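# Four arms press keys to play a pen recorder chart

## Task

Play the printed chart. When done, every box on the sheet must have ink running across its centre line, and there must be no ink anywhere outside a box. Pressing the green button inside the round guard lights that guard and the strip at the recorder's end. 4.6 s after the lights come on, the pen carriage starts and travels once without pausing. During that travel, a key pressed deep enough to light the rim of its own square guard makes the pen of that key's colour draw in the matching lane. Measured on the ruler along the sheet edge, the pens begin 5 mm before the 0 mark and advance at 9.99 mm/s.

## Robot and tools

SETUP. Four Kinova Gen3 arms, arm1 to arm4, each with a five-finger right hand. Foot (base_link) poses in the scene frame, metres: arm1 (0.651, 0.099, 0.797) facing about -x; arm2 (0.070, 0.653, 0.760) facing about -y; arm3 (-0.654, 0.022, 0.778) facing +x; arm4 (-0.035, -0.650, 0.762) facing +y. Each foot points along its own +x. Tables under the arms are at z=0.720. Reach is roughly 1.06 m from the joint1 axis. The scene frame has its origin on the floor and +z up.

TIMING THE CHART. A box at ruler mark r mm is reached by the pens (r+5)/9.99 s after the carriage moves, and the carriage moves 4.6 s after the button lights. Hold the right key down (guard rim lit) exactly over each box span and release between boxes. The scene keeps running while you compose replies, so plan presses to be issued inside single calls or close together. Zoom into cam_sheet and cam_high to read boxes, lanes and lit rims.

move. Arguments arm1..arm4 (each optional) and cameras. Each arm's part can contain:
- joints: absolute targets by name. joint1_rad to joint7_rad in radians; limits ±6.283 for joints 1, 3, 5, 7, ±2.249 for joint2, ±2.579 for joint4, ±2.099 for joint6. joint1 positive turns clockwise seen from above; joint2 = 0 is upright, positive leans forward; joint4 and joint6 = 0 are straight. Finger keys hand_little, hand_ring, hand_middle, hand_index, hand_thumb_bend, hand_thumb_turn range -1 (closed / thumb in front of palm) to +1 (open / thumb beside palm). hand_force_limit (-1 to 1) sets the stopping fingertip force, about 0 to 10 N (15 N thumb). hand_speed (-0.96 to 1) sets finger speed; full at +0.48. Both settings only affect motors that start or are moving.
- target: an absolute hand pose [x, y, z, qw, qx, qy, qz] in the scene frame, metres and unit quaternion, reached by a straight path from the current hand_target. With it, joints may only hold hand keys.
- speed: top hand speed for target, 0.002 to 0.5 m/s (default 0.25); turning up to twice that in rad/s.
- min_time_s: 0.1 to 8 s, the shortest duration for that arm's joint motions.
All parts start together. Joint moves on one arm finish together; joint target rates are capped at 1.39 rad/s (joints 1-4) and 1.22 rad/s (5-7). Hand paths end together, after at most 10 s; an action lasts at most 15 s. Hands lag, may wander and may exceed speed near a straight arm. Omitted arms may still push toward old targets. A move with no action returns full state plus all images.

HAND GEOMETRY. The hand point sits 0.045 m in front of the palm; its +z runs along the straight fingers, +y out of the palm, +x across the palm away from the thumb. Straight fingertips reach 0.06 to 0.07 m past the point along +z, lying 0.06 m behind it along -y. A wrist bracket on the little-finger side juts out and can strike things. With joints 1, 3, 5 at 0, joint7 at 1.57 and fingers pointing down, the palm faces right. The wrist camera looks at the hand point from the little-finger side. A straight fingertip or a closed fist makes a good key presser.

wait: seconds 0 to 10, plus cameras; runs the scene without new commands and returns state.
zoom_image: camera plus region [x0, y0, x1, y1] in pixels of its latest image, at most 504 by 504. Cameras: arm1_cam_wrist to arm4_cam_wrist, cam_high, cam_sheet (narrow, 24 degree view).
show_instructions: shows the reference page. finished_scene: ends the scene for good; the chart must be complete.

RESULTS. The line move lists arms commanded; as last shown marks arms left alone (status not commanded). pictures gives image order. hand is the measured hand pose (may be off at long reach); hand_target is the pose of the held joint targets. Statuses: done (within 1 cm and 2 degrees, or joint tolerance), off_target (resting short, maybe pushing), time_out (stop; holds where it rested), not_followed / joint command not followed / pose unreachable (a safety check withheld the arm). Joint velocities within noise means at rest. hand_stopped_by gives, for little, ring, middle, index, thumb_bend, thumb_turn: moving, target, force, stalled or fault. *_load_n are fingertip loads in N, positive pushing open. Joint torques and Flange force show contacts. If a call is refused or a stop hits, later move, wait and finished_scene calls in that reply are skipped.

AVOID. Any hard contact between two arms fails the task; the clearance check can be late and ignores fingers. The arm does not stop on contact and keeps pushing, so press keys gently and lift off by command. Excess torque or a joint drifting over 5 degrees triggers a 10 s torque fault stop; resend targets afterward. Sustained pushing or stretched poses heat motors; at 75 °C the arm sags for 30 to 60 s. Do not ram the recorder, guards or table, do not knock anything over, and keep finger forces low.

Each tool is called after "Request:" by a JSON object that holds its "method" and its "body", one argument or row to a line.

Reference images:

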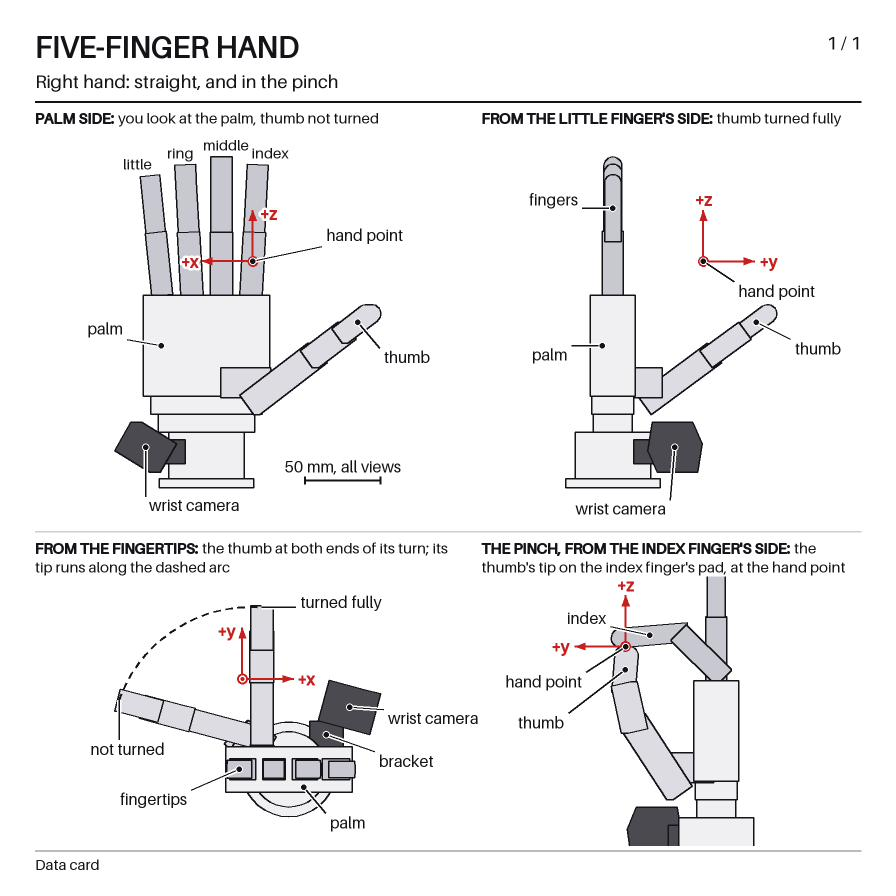

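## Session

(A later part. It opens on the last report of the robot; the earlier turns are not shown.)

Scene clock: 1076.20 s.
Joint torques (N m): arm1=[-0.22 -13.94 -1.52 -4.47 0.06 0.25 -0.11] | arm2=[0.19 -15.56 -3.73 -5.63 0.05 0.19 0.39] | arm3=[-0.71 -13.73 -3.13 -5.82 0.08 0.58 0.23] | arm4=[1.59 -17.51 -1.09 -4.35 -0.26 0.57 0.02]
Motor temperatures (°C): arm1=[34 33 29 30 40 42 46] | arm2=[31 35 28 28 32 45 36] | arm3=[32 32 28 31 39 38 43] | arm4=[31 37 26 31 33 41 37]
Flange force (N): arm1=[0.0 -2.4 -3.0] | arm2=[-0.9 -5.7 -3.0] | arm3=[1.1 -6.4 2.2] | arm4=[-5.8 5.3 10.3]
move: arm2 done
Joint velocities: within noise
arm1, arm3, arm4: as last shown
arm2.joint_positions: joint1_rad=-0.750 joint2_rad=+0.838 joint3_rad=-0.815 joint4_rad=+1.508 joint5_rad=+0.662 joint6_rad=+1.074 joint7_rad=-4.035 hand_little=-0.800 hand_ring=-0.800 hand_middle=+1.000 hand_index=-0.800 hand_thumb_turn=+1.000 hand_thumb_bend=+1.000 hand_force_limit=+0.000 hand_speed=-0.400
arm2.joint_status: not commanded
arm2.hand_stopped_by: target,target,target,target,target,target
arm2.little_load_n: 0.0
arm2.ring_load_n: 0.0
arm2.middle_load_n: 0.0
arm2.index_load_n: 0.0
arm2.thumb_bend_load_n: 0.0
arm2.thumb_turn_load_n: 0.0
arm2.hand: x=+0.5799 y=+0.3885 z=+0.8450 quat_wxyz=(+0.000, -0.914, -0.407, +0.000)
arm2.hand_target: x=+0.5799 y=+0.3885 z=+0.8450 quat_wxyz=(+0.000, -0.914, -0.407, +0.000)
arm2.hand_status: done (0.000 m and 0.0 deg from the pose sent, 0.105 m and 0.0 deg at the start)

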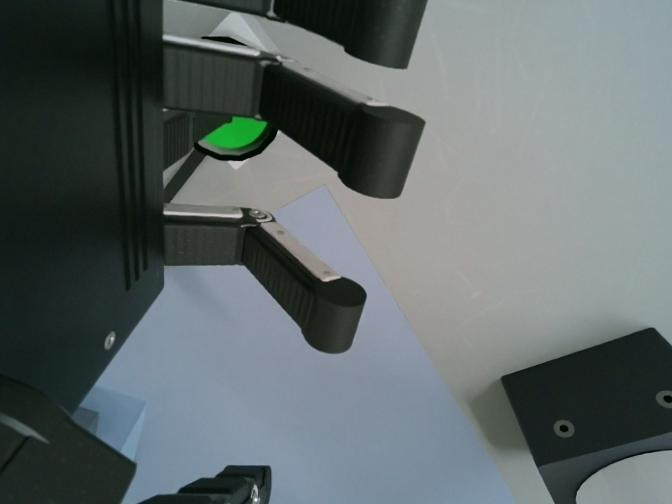

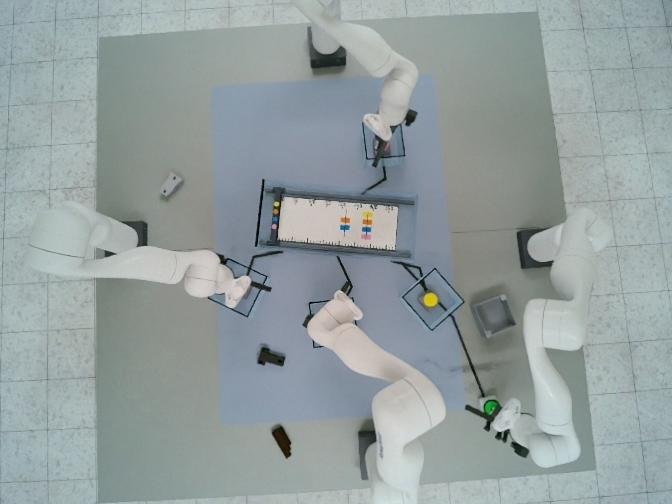

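Request:
{"method": "move", "body": {
  "arm2": {"target": [0.5799, 0.3885, 0.8345, 0, 0.9135, 0.4067, 0], "speed": 0.05},
  "cameras": ["cam_high", "arm2_cam_wrist"]
}}

Request:
{"method": "move", "body": {
  "arm2": {"target": [0.5799, 0.3885, 0.95, 0, 0.9135, 0.4067, 0], "speed": 0.1},
  "cameras": ["cam_high"]
}}

Request:
{"method": "move", "body": {
  "arm2": {"target": [0.2400, 0.2217, 0.94, 0, 0.9135, 0.4067, 0], "speed": 0.2, "joints": {"hand_ring": 1.0, "hand_little": 1.0, "hand_index": 1.0}},
  "cameras": ["cam_sheet"]
}}

Request:
{"method": "move", "body": {
  "arm2": {"target": [0.2400, 0.2217, 0.843, 0, 0.9135, 0.4067, 0], "speed": 0.1},
  "cameras": ["cam_sheet"]
}}

Request:
{"method": "wait", "body": {
  "seconds": 10,
  "cameras": ["cam_sheet"]
}}

Request:
{"method": "wait", "body": {
  "seconds": 9.16,
  "cameras": ["cam_sheet"]
}}

Request:
{"method": "move", "body": {
  "arm1": {"target": [0.186, -0.0308, 0.8343, 0, 0.9063, -0.4226, 0], "speed": 0.06},
  "arm4": {"target": [0.0986, -0.2366, 0.8303, 0, 0.454, -0.891, 0], "speed": 0.06},
  "cameras": ["cam_sheet"]
}}

Request:
{"method": "wait", "body": {
  "seconds": 0.73,
  "cameras": []
}}

Request:
{"method": "move", "body": {
  "arm1": {"target": [0.186, -0.0308, 0.847, 0, 0.9063, -0.4226, 0], "speed": 0.1},
  "arm4": {"target": [0.0986, -0.2366, 0.843, 0, 0.454, -0.891, 0], "speed": 0.1},
  "cameras": ["cam_sheet"]
}}

Request:
{"method": "wait", "body": {
  "seconds": 4.37,
  "cameras": ["cam_sheet"]
}}

Request:
{"method": "move", "body": {
  "arm1": {"target": [0.186, -0.0308, 0.8343, 0, 0.9063, -0.4226, 0], "speed": 0.06},
  "arm2": {"target": [0.2400, 0.2217, 0.8303, 0, 0.9135, 0.4067, 0], "speed": 0.06},
  "arm3": {"target": [-0.2330, 0.2020, 0.8327, 0, 0.3907, 0.9205, 0], "speed": 0.06},
  "arm4": {"target": [0.0986, -0.2366, 0.8303, 0, 0.454, -0.891, 0], "speed": 0.06},
  "cameras": ["cam_sheet"]
}}

Request:
{"method": "wait", "body": {
  "seconds": 0.73,
  "cameras": []
}}

Request:
{"method": "move", "body": {
  "arm1": {"target": [0.186, -0.0308, 0.847, 0, 0.9063, -0.4226, 0], "speed": 0.1},
  "arm2": {"target": [0.2400, 0.2217, 0.843, 0, 0.9135, 0.4067, 0], "speed": 0.1},
  "arm3": {"target": [-0.2330, 0.2020, 0.844, 0, 0.3907, 0.9205, 0], "speed": 0.1},
  "arm4": {"target": [0.0986, -0.2366, 0.843, 0, 0.454, -0.891, 0], "speed": 0.1},
  "cameras": ["cam_sheet", "cam_high"]
}}

Scene clock: 1125.20 s.
Joint torques (N m): arm1=[-0.19 -13.92 -1.5 -4.49 0.03 0.26 -0.12] | arm2=[-0.13 -11.84 -2.77 -3.82 -0.15 -0.1 0.4] | arm3=[-0.74 -13.76 -3.12 -5.81 0.08 0.58 0.22] | arm4=[1.69 -17.48 -1.14 -4.29 -0.25 0.59 0.01]
Motor temperatures (°C): arm1=[34 33 29 29 40 42 46] | arm2=[31 36 28 28 32 45 36] | arm3=[32 32 28 31 39 38 43] | arm4=[31 37 26 31 33 41 37]
Flange force (N): arm1=[0.1 -2.5 -2.9] | arm2=[-1.3 -5.2 -11.2] | arm3=[1.0 -6.4 2.1] | arm4=[-5.9 5.6 10.3]
move: arm2 done
Joint velocities: within noise
arm1, arm3, arm4: as last shown
arm2.joint_positions: joint1_rad=-0.754 joint2_rad=+0.853 joint3_rad=-0.806 joint4_rad=+1.518 joint5_rad=+0.674 joint6_rad=+1.053 joint7_rad=-4.045 hand_little=-0.800 hand_ring=-0.800 hand_middle=+1.000 hand_index=-0.800 hand_thumb_turn=+1.000 hand_thumb_bend=+1.000 hand_force_limit=+0.000 hand_speed=-0.400
arm2.joint_status: not commanded
arm2.hand_stopped_by: target,target,target,target,target,target
arm2.little_load_n: 0.5
arm2.ring_load_n: 0.0
arm2.middle_load_n: 0.0
arm2.index_load_n: 0.0
arm2.thumb_bend_load_n: 0.0
arm2.thumb_turn_load_n: 0.0
arm2.hand: x=+0.5799 y=+0.3885 z=+0.8345 quat_wxyz=(+0.000, -0.914, -0.407, +0.000)
arm2.hand_target: x=+0.5799 y=+0.3885 z=+0.8345 quat_wxyz=(+0.000, -0.914, -0.407, +0.000)
arm2.hand_status: done (0.000 m and 0.0 deg from the pose sent, 0.010 m and 0.0 deg at the start)
arm4.ring_load_n: -0.5
pictures: arm2_cam_wrist, cam_high

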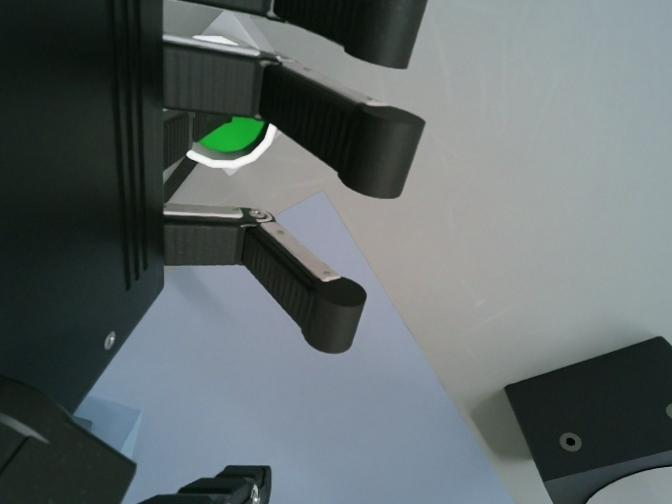

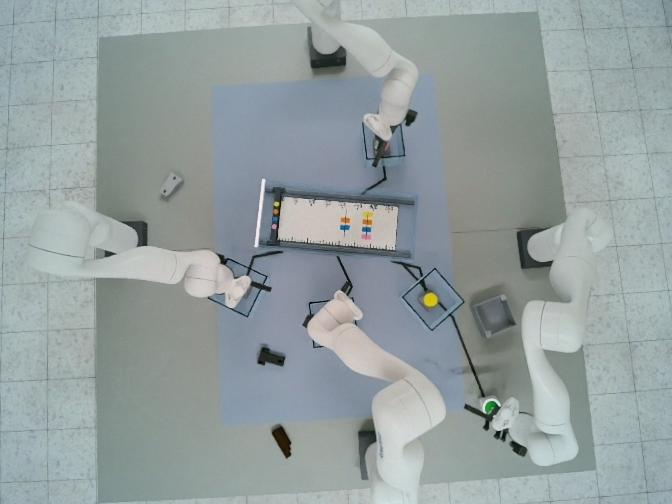

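Scene clock: 1126.87 s.
Joint torques (N m): arm1=[-0.22 -13.95 -1.51 -4.45 0.05 0.26 -0.09] | arm2=[0.17 -14.77 -3.42 -6.68 0.03 0.19 0.39] | arm3=[-0.71 -13.72 -3.13 -5.85 0.07 0.58 0.2] | arm4=[1.66 -17.49 -1.06 -4.29 -0.27 0.57 0.03]
Motor temperatures (°C): arm1=[34 33 29 29 40 42 46] | arm2=[31 36 28 28 32 45 36] | arm3=[32 32 28 31 39 38 43] | arm4=[31 37 26 31 33 41 37]
Flange force (N): arm1=[0.0 -2.3 -2.9] | arm2=[-1.2 -6.4 -1.6] | arm3=[1.1 -6.5 2.1] | arm4=[-5.9 5.5 10.2]
move: arm2 done
Joint velocities: within noise
arm1, arm3, arm4: as last shown
arm2.joint_positions: joint1_rad=-0.726 joint2_rad=+0.712 joint3_rad=-0.884 joint4_rad=+1.367 joint5_rad=+0.552 joint6_rad=+1.304 joint7_rad=-3.946 hand_little=-0.800 hand_ring=-0.800 hand_middle=+1.000 hand_index=-0.800 hand_thumb_turn=+1.000 hand_thumb_bend=+1.000 hand_force_limit=+0.000 hand_speed=-0.400
arm2.joint_status: not commanded
arm2.hand_stopped_by: target,target,target,target,target,target
arm2.little_load_n: 0.0
arm2.ring_load_n: 0.0
arm2.middle_load_n: 0.0
arm2.index_load_n: 0.0
arm2.thumb_bend_load_n: 0.0
arm2.thumb_turn_load_n: 0.0
arm2.hand: x=+0.5799 y=+0.3885 z=+0.9501 quat_wxyz=(+0.000, -0.914, -0.407, +0.000)
arm2.hand_target: x=+0.5799 y=+0.3885 z=+0.9500 quat_wxyz=(+0.000, -0.914, -0.407, +0.000)
arm2.hand_status: done (0.000 m and 0.0 deg from the pose sent, 0.115 m and 0.0 deg at the start)
arm4.ring_load_n: 0.0

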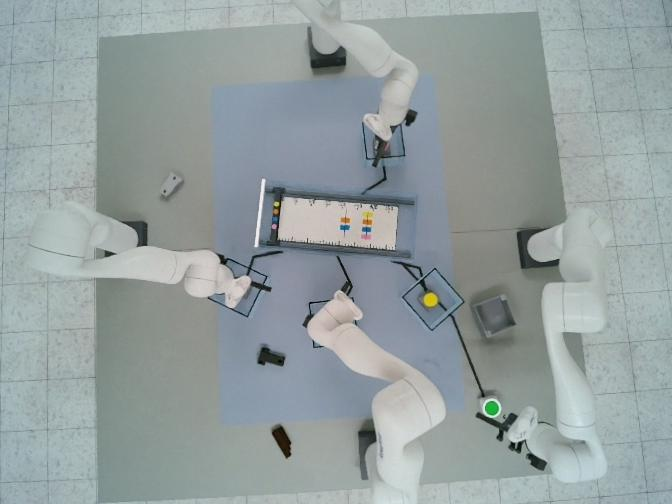

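Scene clock: 1129.33 s.
Joint torques (N m): arm1=[-0.25 -13.95 -1.51 -4.46 0.04 0.26 -0.12] | arm2=[0.21 -9.3 -2.46 -6.52 0.09 0.13 0.4] | arm3=[-0.71 -13.79 -3.14 -5.76 0.07 0.55 0.24] | arm4=[1.64 -17.58 -1.02 -4.29 -0.3 0.56 0.03]
Motor temperatures (°C): arm1=[34 33 29 29 40 42 46] | arm2=[31 36 28 28 32 45 36] | arm3=[32 32 28 31 38 38 43] | arm4=[31 37 26 31 33 41 37]
Flange force (N): arm1=[-0.1 -2.4 -3.0] | arm2=[3.9 -4.9 -2.5] | arm3=[1.1 -6.1 2.2] | arm4=[-6.0 5.5 10.4]
move: arm2 done
Joint velocities: within noise
arm1.joint_positions: joint1_rad=-0.041 joint2_rad=+0.630 joint3_rad=-0.427 joint4_rad=+1.935 joint5_rad=+0.404 joint6_rad=+0.657 joint7_rad=-3.159 hand_little=+1.000 hand_ring=+1.000 hand_middle=+1.000 hand_index=+1.000 hand_thumb_turn=+1.000 hand_thumb_bend=+1.000 hand_force_limit=+0.000 hand_speed=-0.800
arm1.joint_status: not commanded
arm1.hand_stopped_by: target,target,target,target,target,target
arm1.little_load_n: 0.0
arm1.ring_load_n: 0.0
arm1.middle_load_n: 0.0
arm1.index_load_n: 0.0
arm1.thumb_bend_load_n: 0.0
arm1.thumb_turn_load_n: 0.0
arm1.hand: x=+0.1860 y=-0.0308 z=+0.8470 quat_wxyz=(+0.000, +0.906, -0.423, +0.000)
arm1.hand_target: x=+0.1860 y=-0.0308 z=+0.8470 quat_wxyz=(+0.000, +0.906, -0.423, +0.000)
arm1.hand_status: not commanded
arm2.joint_positions: joint1_rad=+0.288 joint2_rad=+0.478 joint3_rad=-0.981 joint4_rad=+1.831 joint5_rad=+0.442 joint6_rad=+1.065 joint7_rad=-3.179 hand_little=+1.000 hand_ring=+1.000 hand_middle=+1.000 hand_index=+1.000 hand_thumb_turn=+1.000 hand_thumb_bend=+1.000 hand_force_limit=+0.000 hand_speed=-0.400
arm2.joint_status: all done
arm2.hand_stopped_by: target,target,target,target,target,target
arm2.little_load_n: 0.0
arm2.ring_load_n: 0.0
arm2.middle_load_n: 0.0
arm2.index_load_n: 0.0
arm2.thumb_bend_load_n: 0.0
arm2.thumb_turn_load_n: 0.0
arm2.hand: x=+0.2400 y=+0.2217 z=+0.9400 quat_wxyz=(+0.000, -0.914, -0.407, +0.000)
arm2.hand_target: x=+0.2400 y=+0.2217 z=+0.9400 quat_wxyz=(+0.000, -0.914, -0.407, +0.000)
arm2.hand_status: done (0.000 m and 0.0 deg from the pose sent, 0.379 m and 0.0 deg at the start)
arm3.joint_positions: joint1_rad=+0.070 joint2_rad=+0.637 joint3_rad=-0.749 joint4_rad=+1.996 joint5_rad=+0.636 joint6_rad=+0.754 joint7_rad=-3.471 hand_little=+1.000 hand_ring=+1.000 hand_middle=+1.000 hand_index=+1.000 hand_thumb_turn=+1.000 hand_thumb_bend=+1.000 hand_force_limit=+0.000 hand_speed=-0.800
arm3.joint_status: not commanded
arm3.hand_stopped_by: target,target,target,target,target,target
arm3.little_load_n: 0.0
arm3.ring_load_n: 0.0
arm3.middle_load_n: 0.0
arm3.index_load_n: 0.0
arm3.thumb_bend_load_n: 0.0
arm3.thumb_turn_load_n: 0.0
arm3.hand: x=-0.2330 y=+0.2020 z=+0.8440 quat_wxyz=(+0.000, -0.391, -0.921, +0.000)
arm3.hand_target: x=-0.2330 y=+0.2020 z=+0.8440 quat_wxyz=(+0.000, -0.391, -0.921, +0.000)
arm3.hand_status: not commanded
arm4.joint_positions: joint1_rad=+0.504 joint2_rad=+0.503 joint3_rad=-0.214 joint4_rad=+1.998 joint5_rad=+0.164 joint6_rad=+0.656 joint7_rad=-1.987 hand_little=+1.000 hand_ring=+1.000 hand_middle=+1.000 hand_index=+1.000 hand_thumb_turn=+1.000 hand_thumb_bend=+1.000 hand_force_limit=+0.000 hand_speed=-0.800
arm4.joint_status: not commanded
arm4.hand_stopped_by: target,target,target,target,target,target
arm4.little_load_n: 0.0
arm4.ring_load_n: 0.0
arm4.middle_load_n: 0.0
arm4.index_load_n: 0.0
arm4.thumb_bend_load_n: 0.0
arm4.thumb_turn_load_n: 0.0
arm4.hand: x=+0.0986 y=-0.2366 z=+0.8430 quat_wxyz=(+0.000, +0.454, -0.891, +0.000)
arm4.hand_target: x=+0.0986 y=-0.2366 z=+0.8430 quat_wxyz=(+0.000, +0.454, -0.891, +0.000)
arm4.hand_status: not commanded

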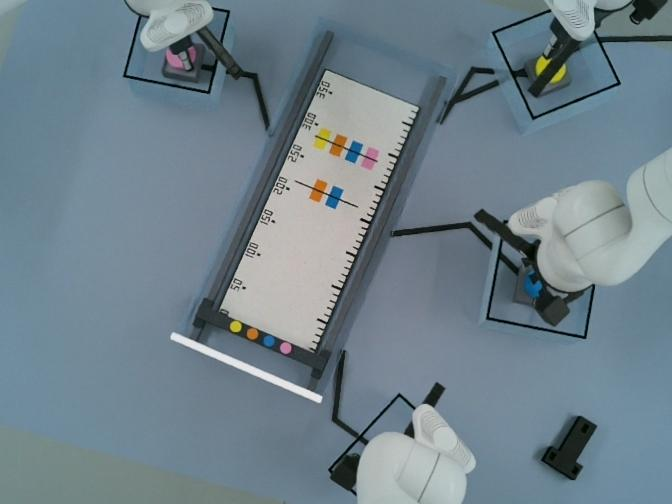

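Scene clock: 1130.83 s.
Joint torques (N m): arm1=[-0.24 -13.94 -1.51 -4.46 0.03 0.24 -0.1] | arm2=[0.27 -10.91 -2.75 -4.84 0.03 0.15 0.38] | arm3=[-0.7 -13.75 -3.17 -5.81 0.07 0.57 0.24] | arm4=[1.69 -17.63 -1.06 -4.24 -0.25 0.54 0.05]
Motor temperatures (°C): arm1=[34 33 29 29 40 42 46] | arm2=[31 36 28 28 32 45 36] | arm3=[32 32 28 31 38 38 43] | arm4=[31 37 26 31 33 41 37]
Flange force (N): arm1=[-0.1 -2.4 -3.0] | arm2=[3.6 -4.0 -3.4] | arm3=[1.1 -6.3 2.3] | arm4=[-6.3 5.7 10.4]
move: arm2 done
Joint velocities: within noise
arm1, arm3, arm4: as last shown
arm2.joint_positions: joint1_rad=+0.174 joint2_rad=+0.634 joint3_rad=-0.846 joint4_rad=+1.966 joint5_rad=+0.636 joint6_rad=+0.823 joint7_rad=-3.346 hand_little=+1.000 hand_ring=+1.000 hand_middle=+1.000 hand_index=+1.000 hand_thumb_turn=+1.000 hand_thumb_bend=+1.000 hand_force_limit=+0.000 hand_speed=-0.400
arm2.joint_status: not commanded
arm2.hand_stopped_by: target,target,target,target,target,target
arm2.little_load_n: 0.0
arm2.ring_load_n: 0.0
arm2.middle_load_n: 0.0
arm2.index_load_n: 0.0
arm2.thumb_bend_load_n: 0.0
arm2.thumb_turn_load_n: 0.5
arm2.hand: x=+0.2400 y=+0.2217 z=+0.8430 quat_wxyz=(+0.000, -0.914, -0.407, +0.000)
arm2.hand_target: x=+0.2400 y=+0.2217 z=+0.8430 quat_wxyz=(+0.000, -0.914, -0.407, +0.000)
arm2.hand_status: done (0.000 m and 0.0 deg from the pose sent, 0.097 m and 0.0 deg at the start)
arm3.index_load_n: -0.5
arm4.little_load_n: -0.5

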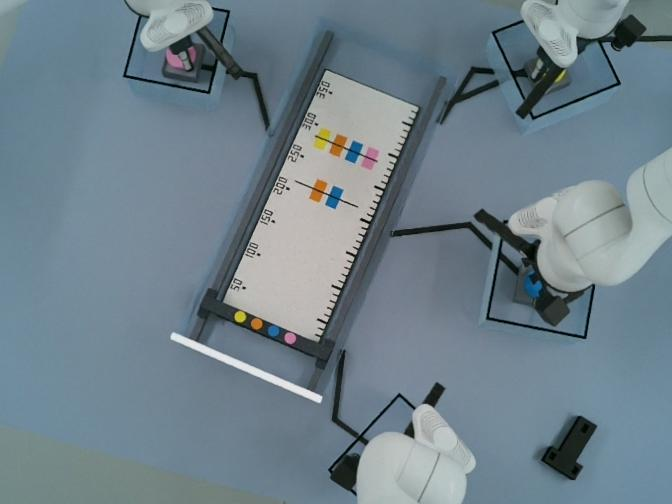

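Scene clock: 1140.83 s.
Joint torques (N m): arm1=[-0.21 -13.97 -1.5 -4.45 0.07 0.24 -0.12] | arm2=[0.27 -10.91 -2.67 -4.8 0.04 0.18 0.39] | arm3=[-0.69 -13.78 -3.13 -5.78 0.06 0.55 0.2] | arm4=[1.72 -17.54 -1.07 -4.31 -0.28 0.56 -0.01]
Motor temperatures (°C): arm1=[34 33 29 29 40 42 46] | arm2=[31 36 28 28 32 45 36] | arm3=[32 32 28 31 38 38 43] | arm4=[31 37 26 31 33 41 37]
Flange force (N): arm1=[-0.1 -2.3 -3.0] | arm2=[3.5 -4.0 -3.6] | arm3=[1.0 -6.2 2.2] | arm4=[-5.9 5.6 10.4]
Joint velocities: within noise
arm1.joint_positions: joint1_rad=-0.041 joint2_rad=+0.630 joint3_rad=-0.427 joint4_rad=+1.935 joint5_rad=+0.404 joint6_rad=+0.657 joint7_rad=-3.159 hand_little=+1.000 hand_ring=+1.000 hand_middle=+1.000 hand_index=+1.000 hand_thumb_turn=+1.000 hand_thumb_bend=+1.000 hand_force_limit=+0.000 hand_speed=-0.800
arm1.joint_status: not commanded
arm1.hand_stopped_by: target,target,target,target,target,target
arm1.little_load_n: 0.0
arm1.ring_load_n: 0.0
arm1.middle_load_n: 0.0
arm1.index_load_n: 0.0
arm1.thumb_bend_load_n: 0.0
arm1.thumb_turn_load_n: 0.0
arm1.hand: x=+0.1860 y=-0.0308 z=+0.8470 quat_wxyz=(+0.000, +0.906, -0.423, +0.000)
arm1.hand_target: x=+0.1860 y=-0.0308 z=+0.8470 quat_wxyz=(+0.000, +0.906, -0.423, +0.000)
arm1.hand_status: not commanded
arm2.joint_positions: joint1_rad=+0.174 joint2_rad=+0.634 joint3_rad=-0.846 joint4_rad=+1.966 joint5_rad=+0.636 joint6_rad=+0.823 joint7_rad=-3.346 hand_little=+1.000 hand_ring=+1.000 hand_middle=+1.000 hand_index=+1.000 hand_thumb_turn=+1.000 hand_thumb_bend=+1.000 hand_force_limit=+0.000 hand_speed=-0.400
arm2.joint_status: not commanded
arm2.hand_stopped_by: target,target,target,target,target,target
arm2.little_load_n: 0.0
arm2.ring_load_n: 0.0
arm2.middle_load_n: 0.0
arm2.index_load_n: 0.0
arm2.thumb_bend_load_n: 0.0
arm2.thumb_turn_load_n: 0.0
arm2.hand: x=+0.2400 y=+0.2217 z=+0.8430 quat_wxyz=(+0.000, -0.914, -0.407, +0.000)
arm2.hand_target: x=+0.2400 y=+0.2217 z=+0.8430 quat_wxyz=(+0.000, -0.914, -0.407, +0.000)
arm2.hand_status: done (0.000 m and 0.0 deg from the pose sent, 0.097 m and 0.0 deg at the start)
arm3.joint_positions: joint1_rad=+0.070 joint2_rad=+0.637 joint3_rad=-0.749 joint4_rad=+1.996 joint5_rad=+0.636 joint6_rad=+0.754 joint7_rad=-3.471 hand_little=+1.000 hand_ring=+1.000 hand_middle=+1.000 hand_index=+1.000 hand_thumb_turn=+1.000 hand_thumb_bend=+1.000 hand_force_limit=+0.000 hand_speed=-0.800
arm3.joint_status: not commanded
arm3.hand_stopped_by: target,target,target,target,target,target
arm3.little_load_n: 0.0
arm3.ring_load_n: 0.0
arm3.middle_load_n: 0.0
arm3.index_load_n: 0.0
arm3.thumb_bend_load_n: 0.0
arm3.thumb_turn_load_n: 0.0
arm3.hand: x=-0.2330 y=+0.2020 z=+0.8440 quat_wxyz=(+0.000, -0.391, -0.921, +0.000)
arm3.hand_target: x=-0.2330 y=+0.2020 z=+0.8440 quat_wxyz=(+0.000, -0.391, -0.921, +0.000)
arm3.hand_status: not commanded
arm4.joint_positions: joint1_rad=+0.504 joint2_rad=+0.503 joint3_rad=-0.214 joint4_rad=+1.998 joint5_rad=+0.164 joint6_rad=+0.656 joint7_rad=-1.987 hand_little=+1.000 hand_ring=+1.000 hand_middle=+1.000 hand_index=+1.000 hand_thumb_turn=+1.000 hand_thumb_bend=+1.000 hand_force_limit=+0.000 hand_speed=-0.800
arm4.joint_status: not commanded
arm4.hand_stopped_by: target,target,target,target,target,target
arm4.little_load_n: 0.0
arm4.ring_load_n: 0.0
arm4.middle_load_n: 0.0
arm4.index_load_n: 0.0
arm4.thumb_bend_load_n: 0.0
arm4.thumb_turn_load_n: 0.0
arm4.hand: x=+0.0986 y=-0.2366 z=+0.8430 quat_wxyz=(+0.000, +0.454, -0.891, +0.000)
arm4.hand_target: x=+0.0986 y=-0.2366 z=+0.8430 quat_wxyz=(+0.000, +0.454, -0.891, +0.000)
arm4.hand_status: not commanded
wait: 10.00 s; at rest by 0.27 s

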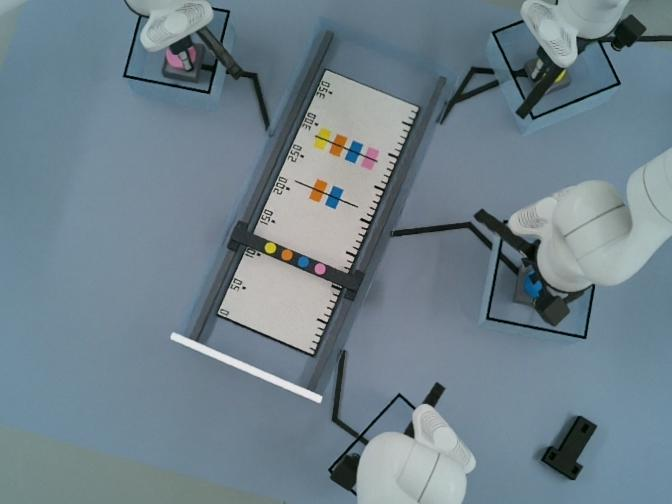

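Scene clock: 1150.00 s.
Joint torques (N m): arm1=[-0.2 -13.92 -1.51 -4.44 0.03 0.27 -0.13] | arm2=[0.25 -10.92 -2.74 -4.76 0.03 0.19 0.41] | arm3=[-0.72 -13.73 -3.15 -5.81 0.08 0.59 0.24] | arm4=[1.67 -17.49 -1.04 -4.28 -0.26 0.57 0.07]
Motor temperatures (°C): arm1=[34 33 29 29 40 42 46] | arm2=[31 36 28 28 32 45 36] | arm3=[32 32 28 31 38 38 43] | arm4=[31 37 26 31 33 41 37]
Flange force (N): arm1=[0.0 -2.4 -2.9] | arm2=[3.5 -3.9 -3.4] | arm3=[1.2 -6.4 2.2] | arm4=[-5.9 5.7 10.3]
Joint velocities: within noise
arm1.joint_positions: joint1_rad=-0.041 joint2_rad=+0.630 joint3_rad=-0.427 joint4_rad=+1.935 joint5_rad=+0.404 joint6_rad=+0.657 joint7_rad=-3.159 hand_little=+1.000 hand_ring=+1.000 hand_middle=+1.000 hand_index=+1.000 hand_thumb_turn=+1.000 hand_thumb_bend=+1.000 hand_force_limit=+0.000 hand_speed=-0.800
arm1.joint_status: not commanded
arm1.hand_stopped_by: target,target,target,target,target,target
arm1.little_load_n: 0.0
arm1.ring_load_n: 0.0
arm1.middle_load_n: 0.0
arm1.index_load_n: 0.0
arm1.thumb_bend_load_n: 0.0
arm1.thumb_turn_load_n: 0.0
arm1.hand: x=+0.1860 y=-0.0308 z=+0.8470 quat_wxyz=(+0.000, +0.906, -0.423, +0.000)
arm1.hand_target: x=+0.1860 y=-0.0308 z=+0.8470 quat_wxyz=(+0.000, +0.906, -0.423, +0.000)
arm1.hand_status: not commanded
arm2.joint_positions: joint1_rad=+0.174 joint2_rad=+0.634 joint3_rad=-0.846 joint4_rad=+1.966 joint5_rad=+0.636 joint6_rad=+0.823 joint7_rad=-3.346 hand_little=+1.000 hand_ring=+1.000 hand_middle=+1.000 hand_index=+1.000 hand_thumb_turn=+1.000 hand_thumb_bend=+1.000 hand_force_limit=+0.000 hand_speed=-0.400
arm2.joint_status: not commanded
arm2.hand_stopped_by: target,target,target,target,target,target
arm2.little_load_n: 0.0
arm2.ring_load_n: 0.0
arm2.middle_load_n: 0.0
arm2.index_load_n: 0.0
arm2.thumb_bend_load_n: 0.0
arm2.thumb_turn_load_n: 0.0
arm2.hand: x=+0.2400 y=+0.2217 z=+0.8430 quat_wxyz=(+0.000, -0.914, -0.407, +0.000)
arm2.hand_target: x=+0.2400 y=+0.2217 z=+0.8430 quat_wxyz=(+0.000, -0.914, -0.407, +0.000)
arm2.hand_status: done (0.000 m and 0.0 deg from the pose sent, 0.097 m and 0.0 deg at the start)
arm3.joint_positions: joint1_rad=+0.070 joint2_rad=+0.637 joint3_rad=-0.749 joint4_rad=+1.996 joint5_rad=+0.636 joint6_rad=+0.754 joint7_rad=-3.471 hand_little=+1.000 hand_ring=+1.000 hand_middle=+1.000 hand_index=+1.000 hand_thumb_turn=+1.000 hand_thumb_bend=+1.000 hand_force_limit=+0.000 hand_speed=-0.800
arm3.joint_status: not commanded
arm3.hand_stopped_by: target,target,target,target,target,target
arm3.little_load_n: 0.0
arm3.ring_load_n: -0.5
arm3.middle_load_n: 0.0
arm3.index_load_n: 0.0
arm3.thumb_bend_load_n: -0.5
arm3.thumb_turn_load_n: 0.0
arm3.hand: x=-0.2330 y=+0.2020 z=+0.8440 quat_wxyz=(+0.000, -0.391, -0.921, +0.000)
arm3.hand_target: x=-0.2330 y=+0.2020 z=+0.8440 quat_wxyz=(+0.000, -0.391, -0.921, +0.000)
arm3.hand_status: not commanded
arm4.joint_positions: joint1_rad=+0.504 joint2_rad=+0.503 joint3_rad=-0.214 joint4_rad=+1.998 joint5_rad=+0.164 joint6_rad=+0.656 joint7_rad=-1.987 hand_little=+1.000 hand_ring=+1.000 hand_middle=+1.000 hand_index=+1.000 hand_thumb_turn=+1.000 hand_thumb_bend=+1.000 hand_force_limit=+0.000 hand_speed=-0.800
arm4.joint_status: not commanded
arm4.hand_stopped_by: target,target,target,target,target,target
arm4.little_load_n: 0.0
arm4.ring_load_n: 0.0
arm4.middle_load_n: 0.0
arm4.index_load_n: 0.0
arm4.thumb_bend_load_n: 0.0
arm4.thumb_turn_load_n: 0.0
arm4.hand: x=+0.0986 y=-0.2366 z=+0.8430 quat_wxyz=(+0.000, +0.454, -0.891, +0.000)
arm4.hand_target: x=+0.0986 y=-0.2366 z=+0.8430 quat_wxyz=(+0.000, +0.454, -0.891, +0.000)
arm4.hand_status: not commanded
wait: 9.17 s; at rest by 0.27 s

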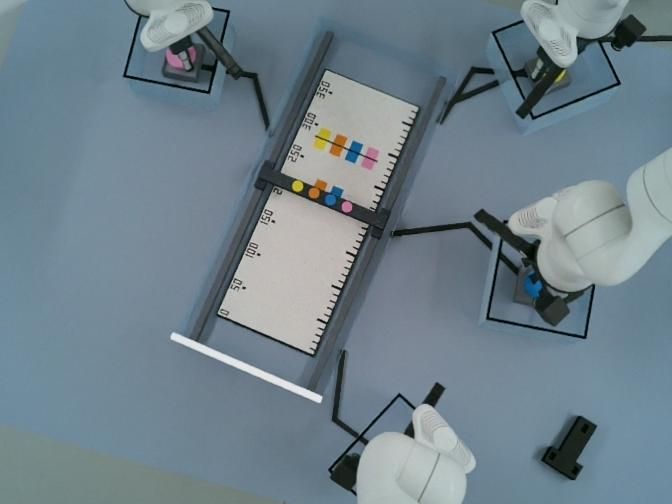

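Scene clock: 1150.97 s.
Joint torques (N m): arm1=[-0.24 -11.19 -1.06 -3.82 0.16 -0.27 -0.1] | arm2=[0.25 -10.96 -2.76 -4.83 0.02 0.16 0.42] | arm3=[-0.7 -13.76 -3.13 -5.77 0.04 0.54 0.23] | arm4=[1.64 -14.81 -0.82 -3.48 -0.22 0.03 0.04]
Motor temperatures (°C): arm1=[34 33 29 29 40 42 46] | arm2=[31 36 28 28 32 45 36] | arm3=[32 32 28 31 38 38 43] | arm4=[31 37 26 31 33 41 37]
Flange force (N): arm1=[0.6 -3.8 -11.3] | arm2=[3.6 -4.0 -3.3] | arm3=[1.1 -6.1 2.2] | arm4=[-3.9 5.2 2.2]
move: arm1 done; arm4 done
Joint velocities: within noise
arm1.joint_positions: joint1_rad=-0.053 joint2_rad=+0.655 joint3_rad=-0.410 joint4_rad=+1.944 joint5_rad=+0.423 joint6_rad=+0.623 joint7_rad=-3.175 hand_little=+1.000 hand_ring=+1.000 hand_middle=+1.000 hand_index=+1.000 hand_thumb_turn=+1.000 hand_thumb_bend=+1.000 hand_force_limit=+0.000 hand_speed=-0.800
arm1.joint_status: not commanded
arm1.hand_stopped_by: target,target,target,target,target,target
arm1.little_load_n: 0.0
arm1.ring_load_n: 0.0
arm1.middle_load_n: 0.0
arm1.index_load_n: 0.0
arm1.thumb_bend_load_n: 0.0
arm1.thumb_turn_load_n: 0.0
arm1.hand: x=+0.1860 y=-0.0308 z=+0.8343 quat_wxyz=(+0.000, +0.906, -0.423, +0.000)
arm1.hand_target: x=+0.1860 y=-0.0308 z=+0.8343 quat_wxyz=(+0.000, +0.906, -0.423, +0.000)
arm1.hand_status: done (0.000 m and 0.0 deg from the pose sent, 0.013 m and 0.0 deg at the start)
arm2, arm3: as last shown
arm2.middle_load_n: -0.5
arm3.ring_load_n: 0.0
arm3.thumb_bend_load_n: 0.0
arm4.joint_positions: joint1_rad=+0.497 joint2_rad=+0.530 joint3_rad=-0.206 joint4_rad=+2.010 joint5_rad=+0.174 joint6_rad=+0.617 joint7_rad=-1.996 hand_little=+1.000 hand_ring=+1.000 hand_middle=+1.000 hand_index=+1.000 hand_thumb_turn=+1.000 hand_thumb_bend=+1.000 hand_force_limit=+0.000 hand_speed=-0.800
arm4.joint_status: not commanded
arm4.hand_stopped_by: target,target,target,target,target,target
arm4.little_load_n: 0.0
arm4.ring_load_n: 0.0
arm4.middle_load_n: 0.0
arm4.index_load_n: 0.0
arm4.thumb_bend_load_n: 0.0
arm4.thumb_turn_load_n: 0.5
arm4.hand: x=+0.0986 y=-0.2366 z=+0.8303 quat_wxyz=(+0.000, +0.454, -0.891, +0.000)
arm4.hand_target: x=+0.0986 y=-0.2366 z=+0.8303 quat_wxyz=(+0.000, +0.454, -0.891, +0.000)
arm4.hand_status: done (0.000 m and 0.0 deg from the pose sent, 0.013 m and 0.0 deg at the start)

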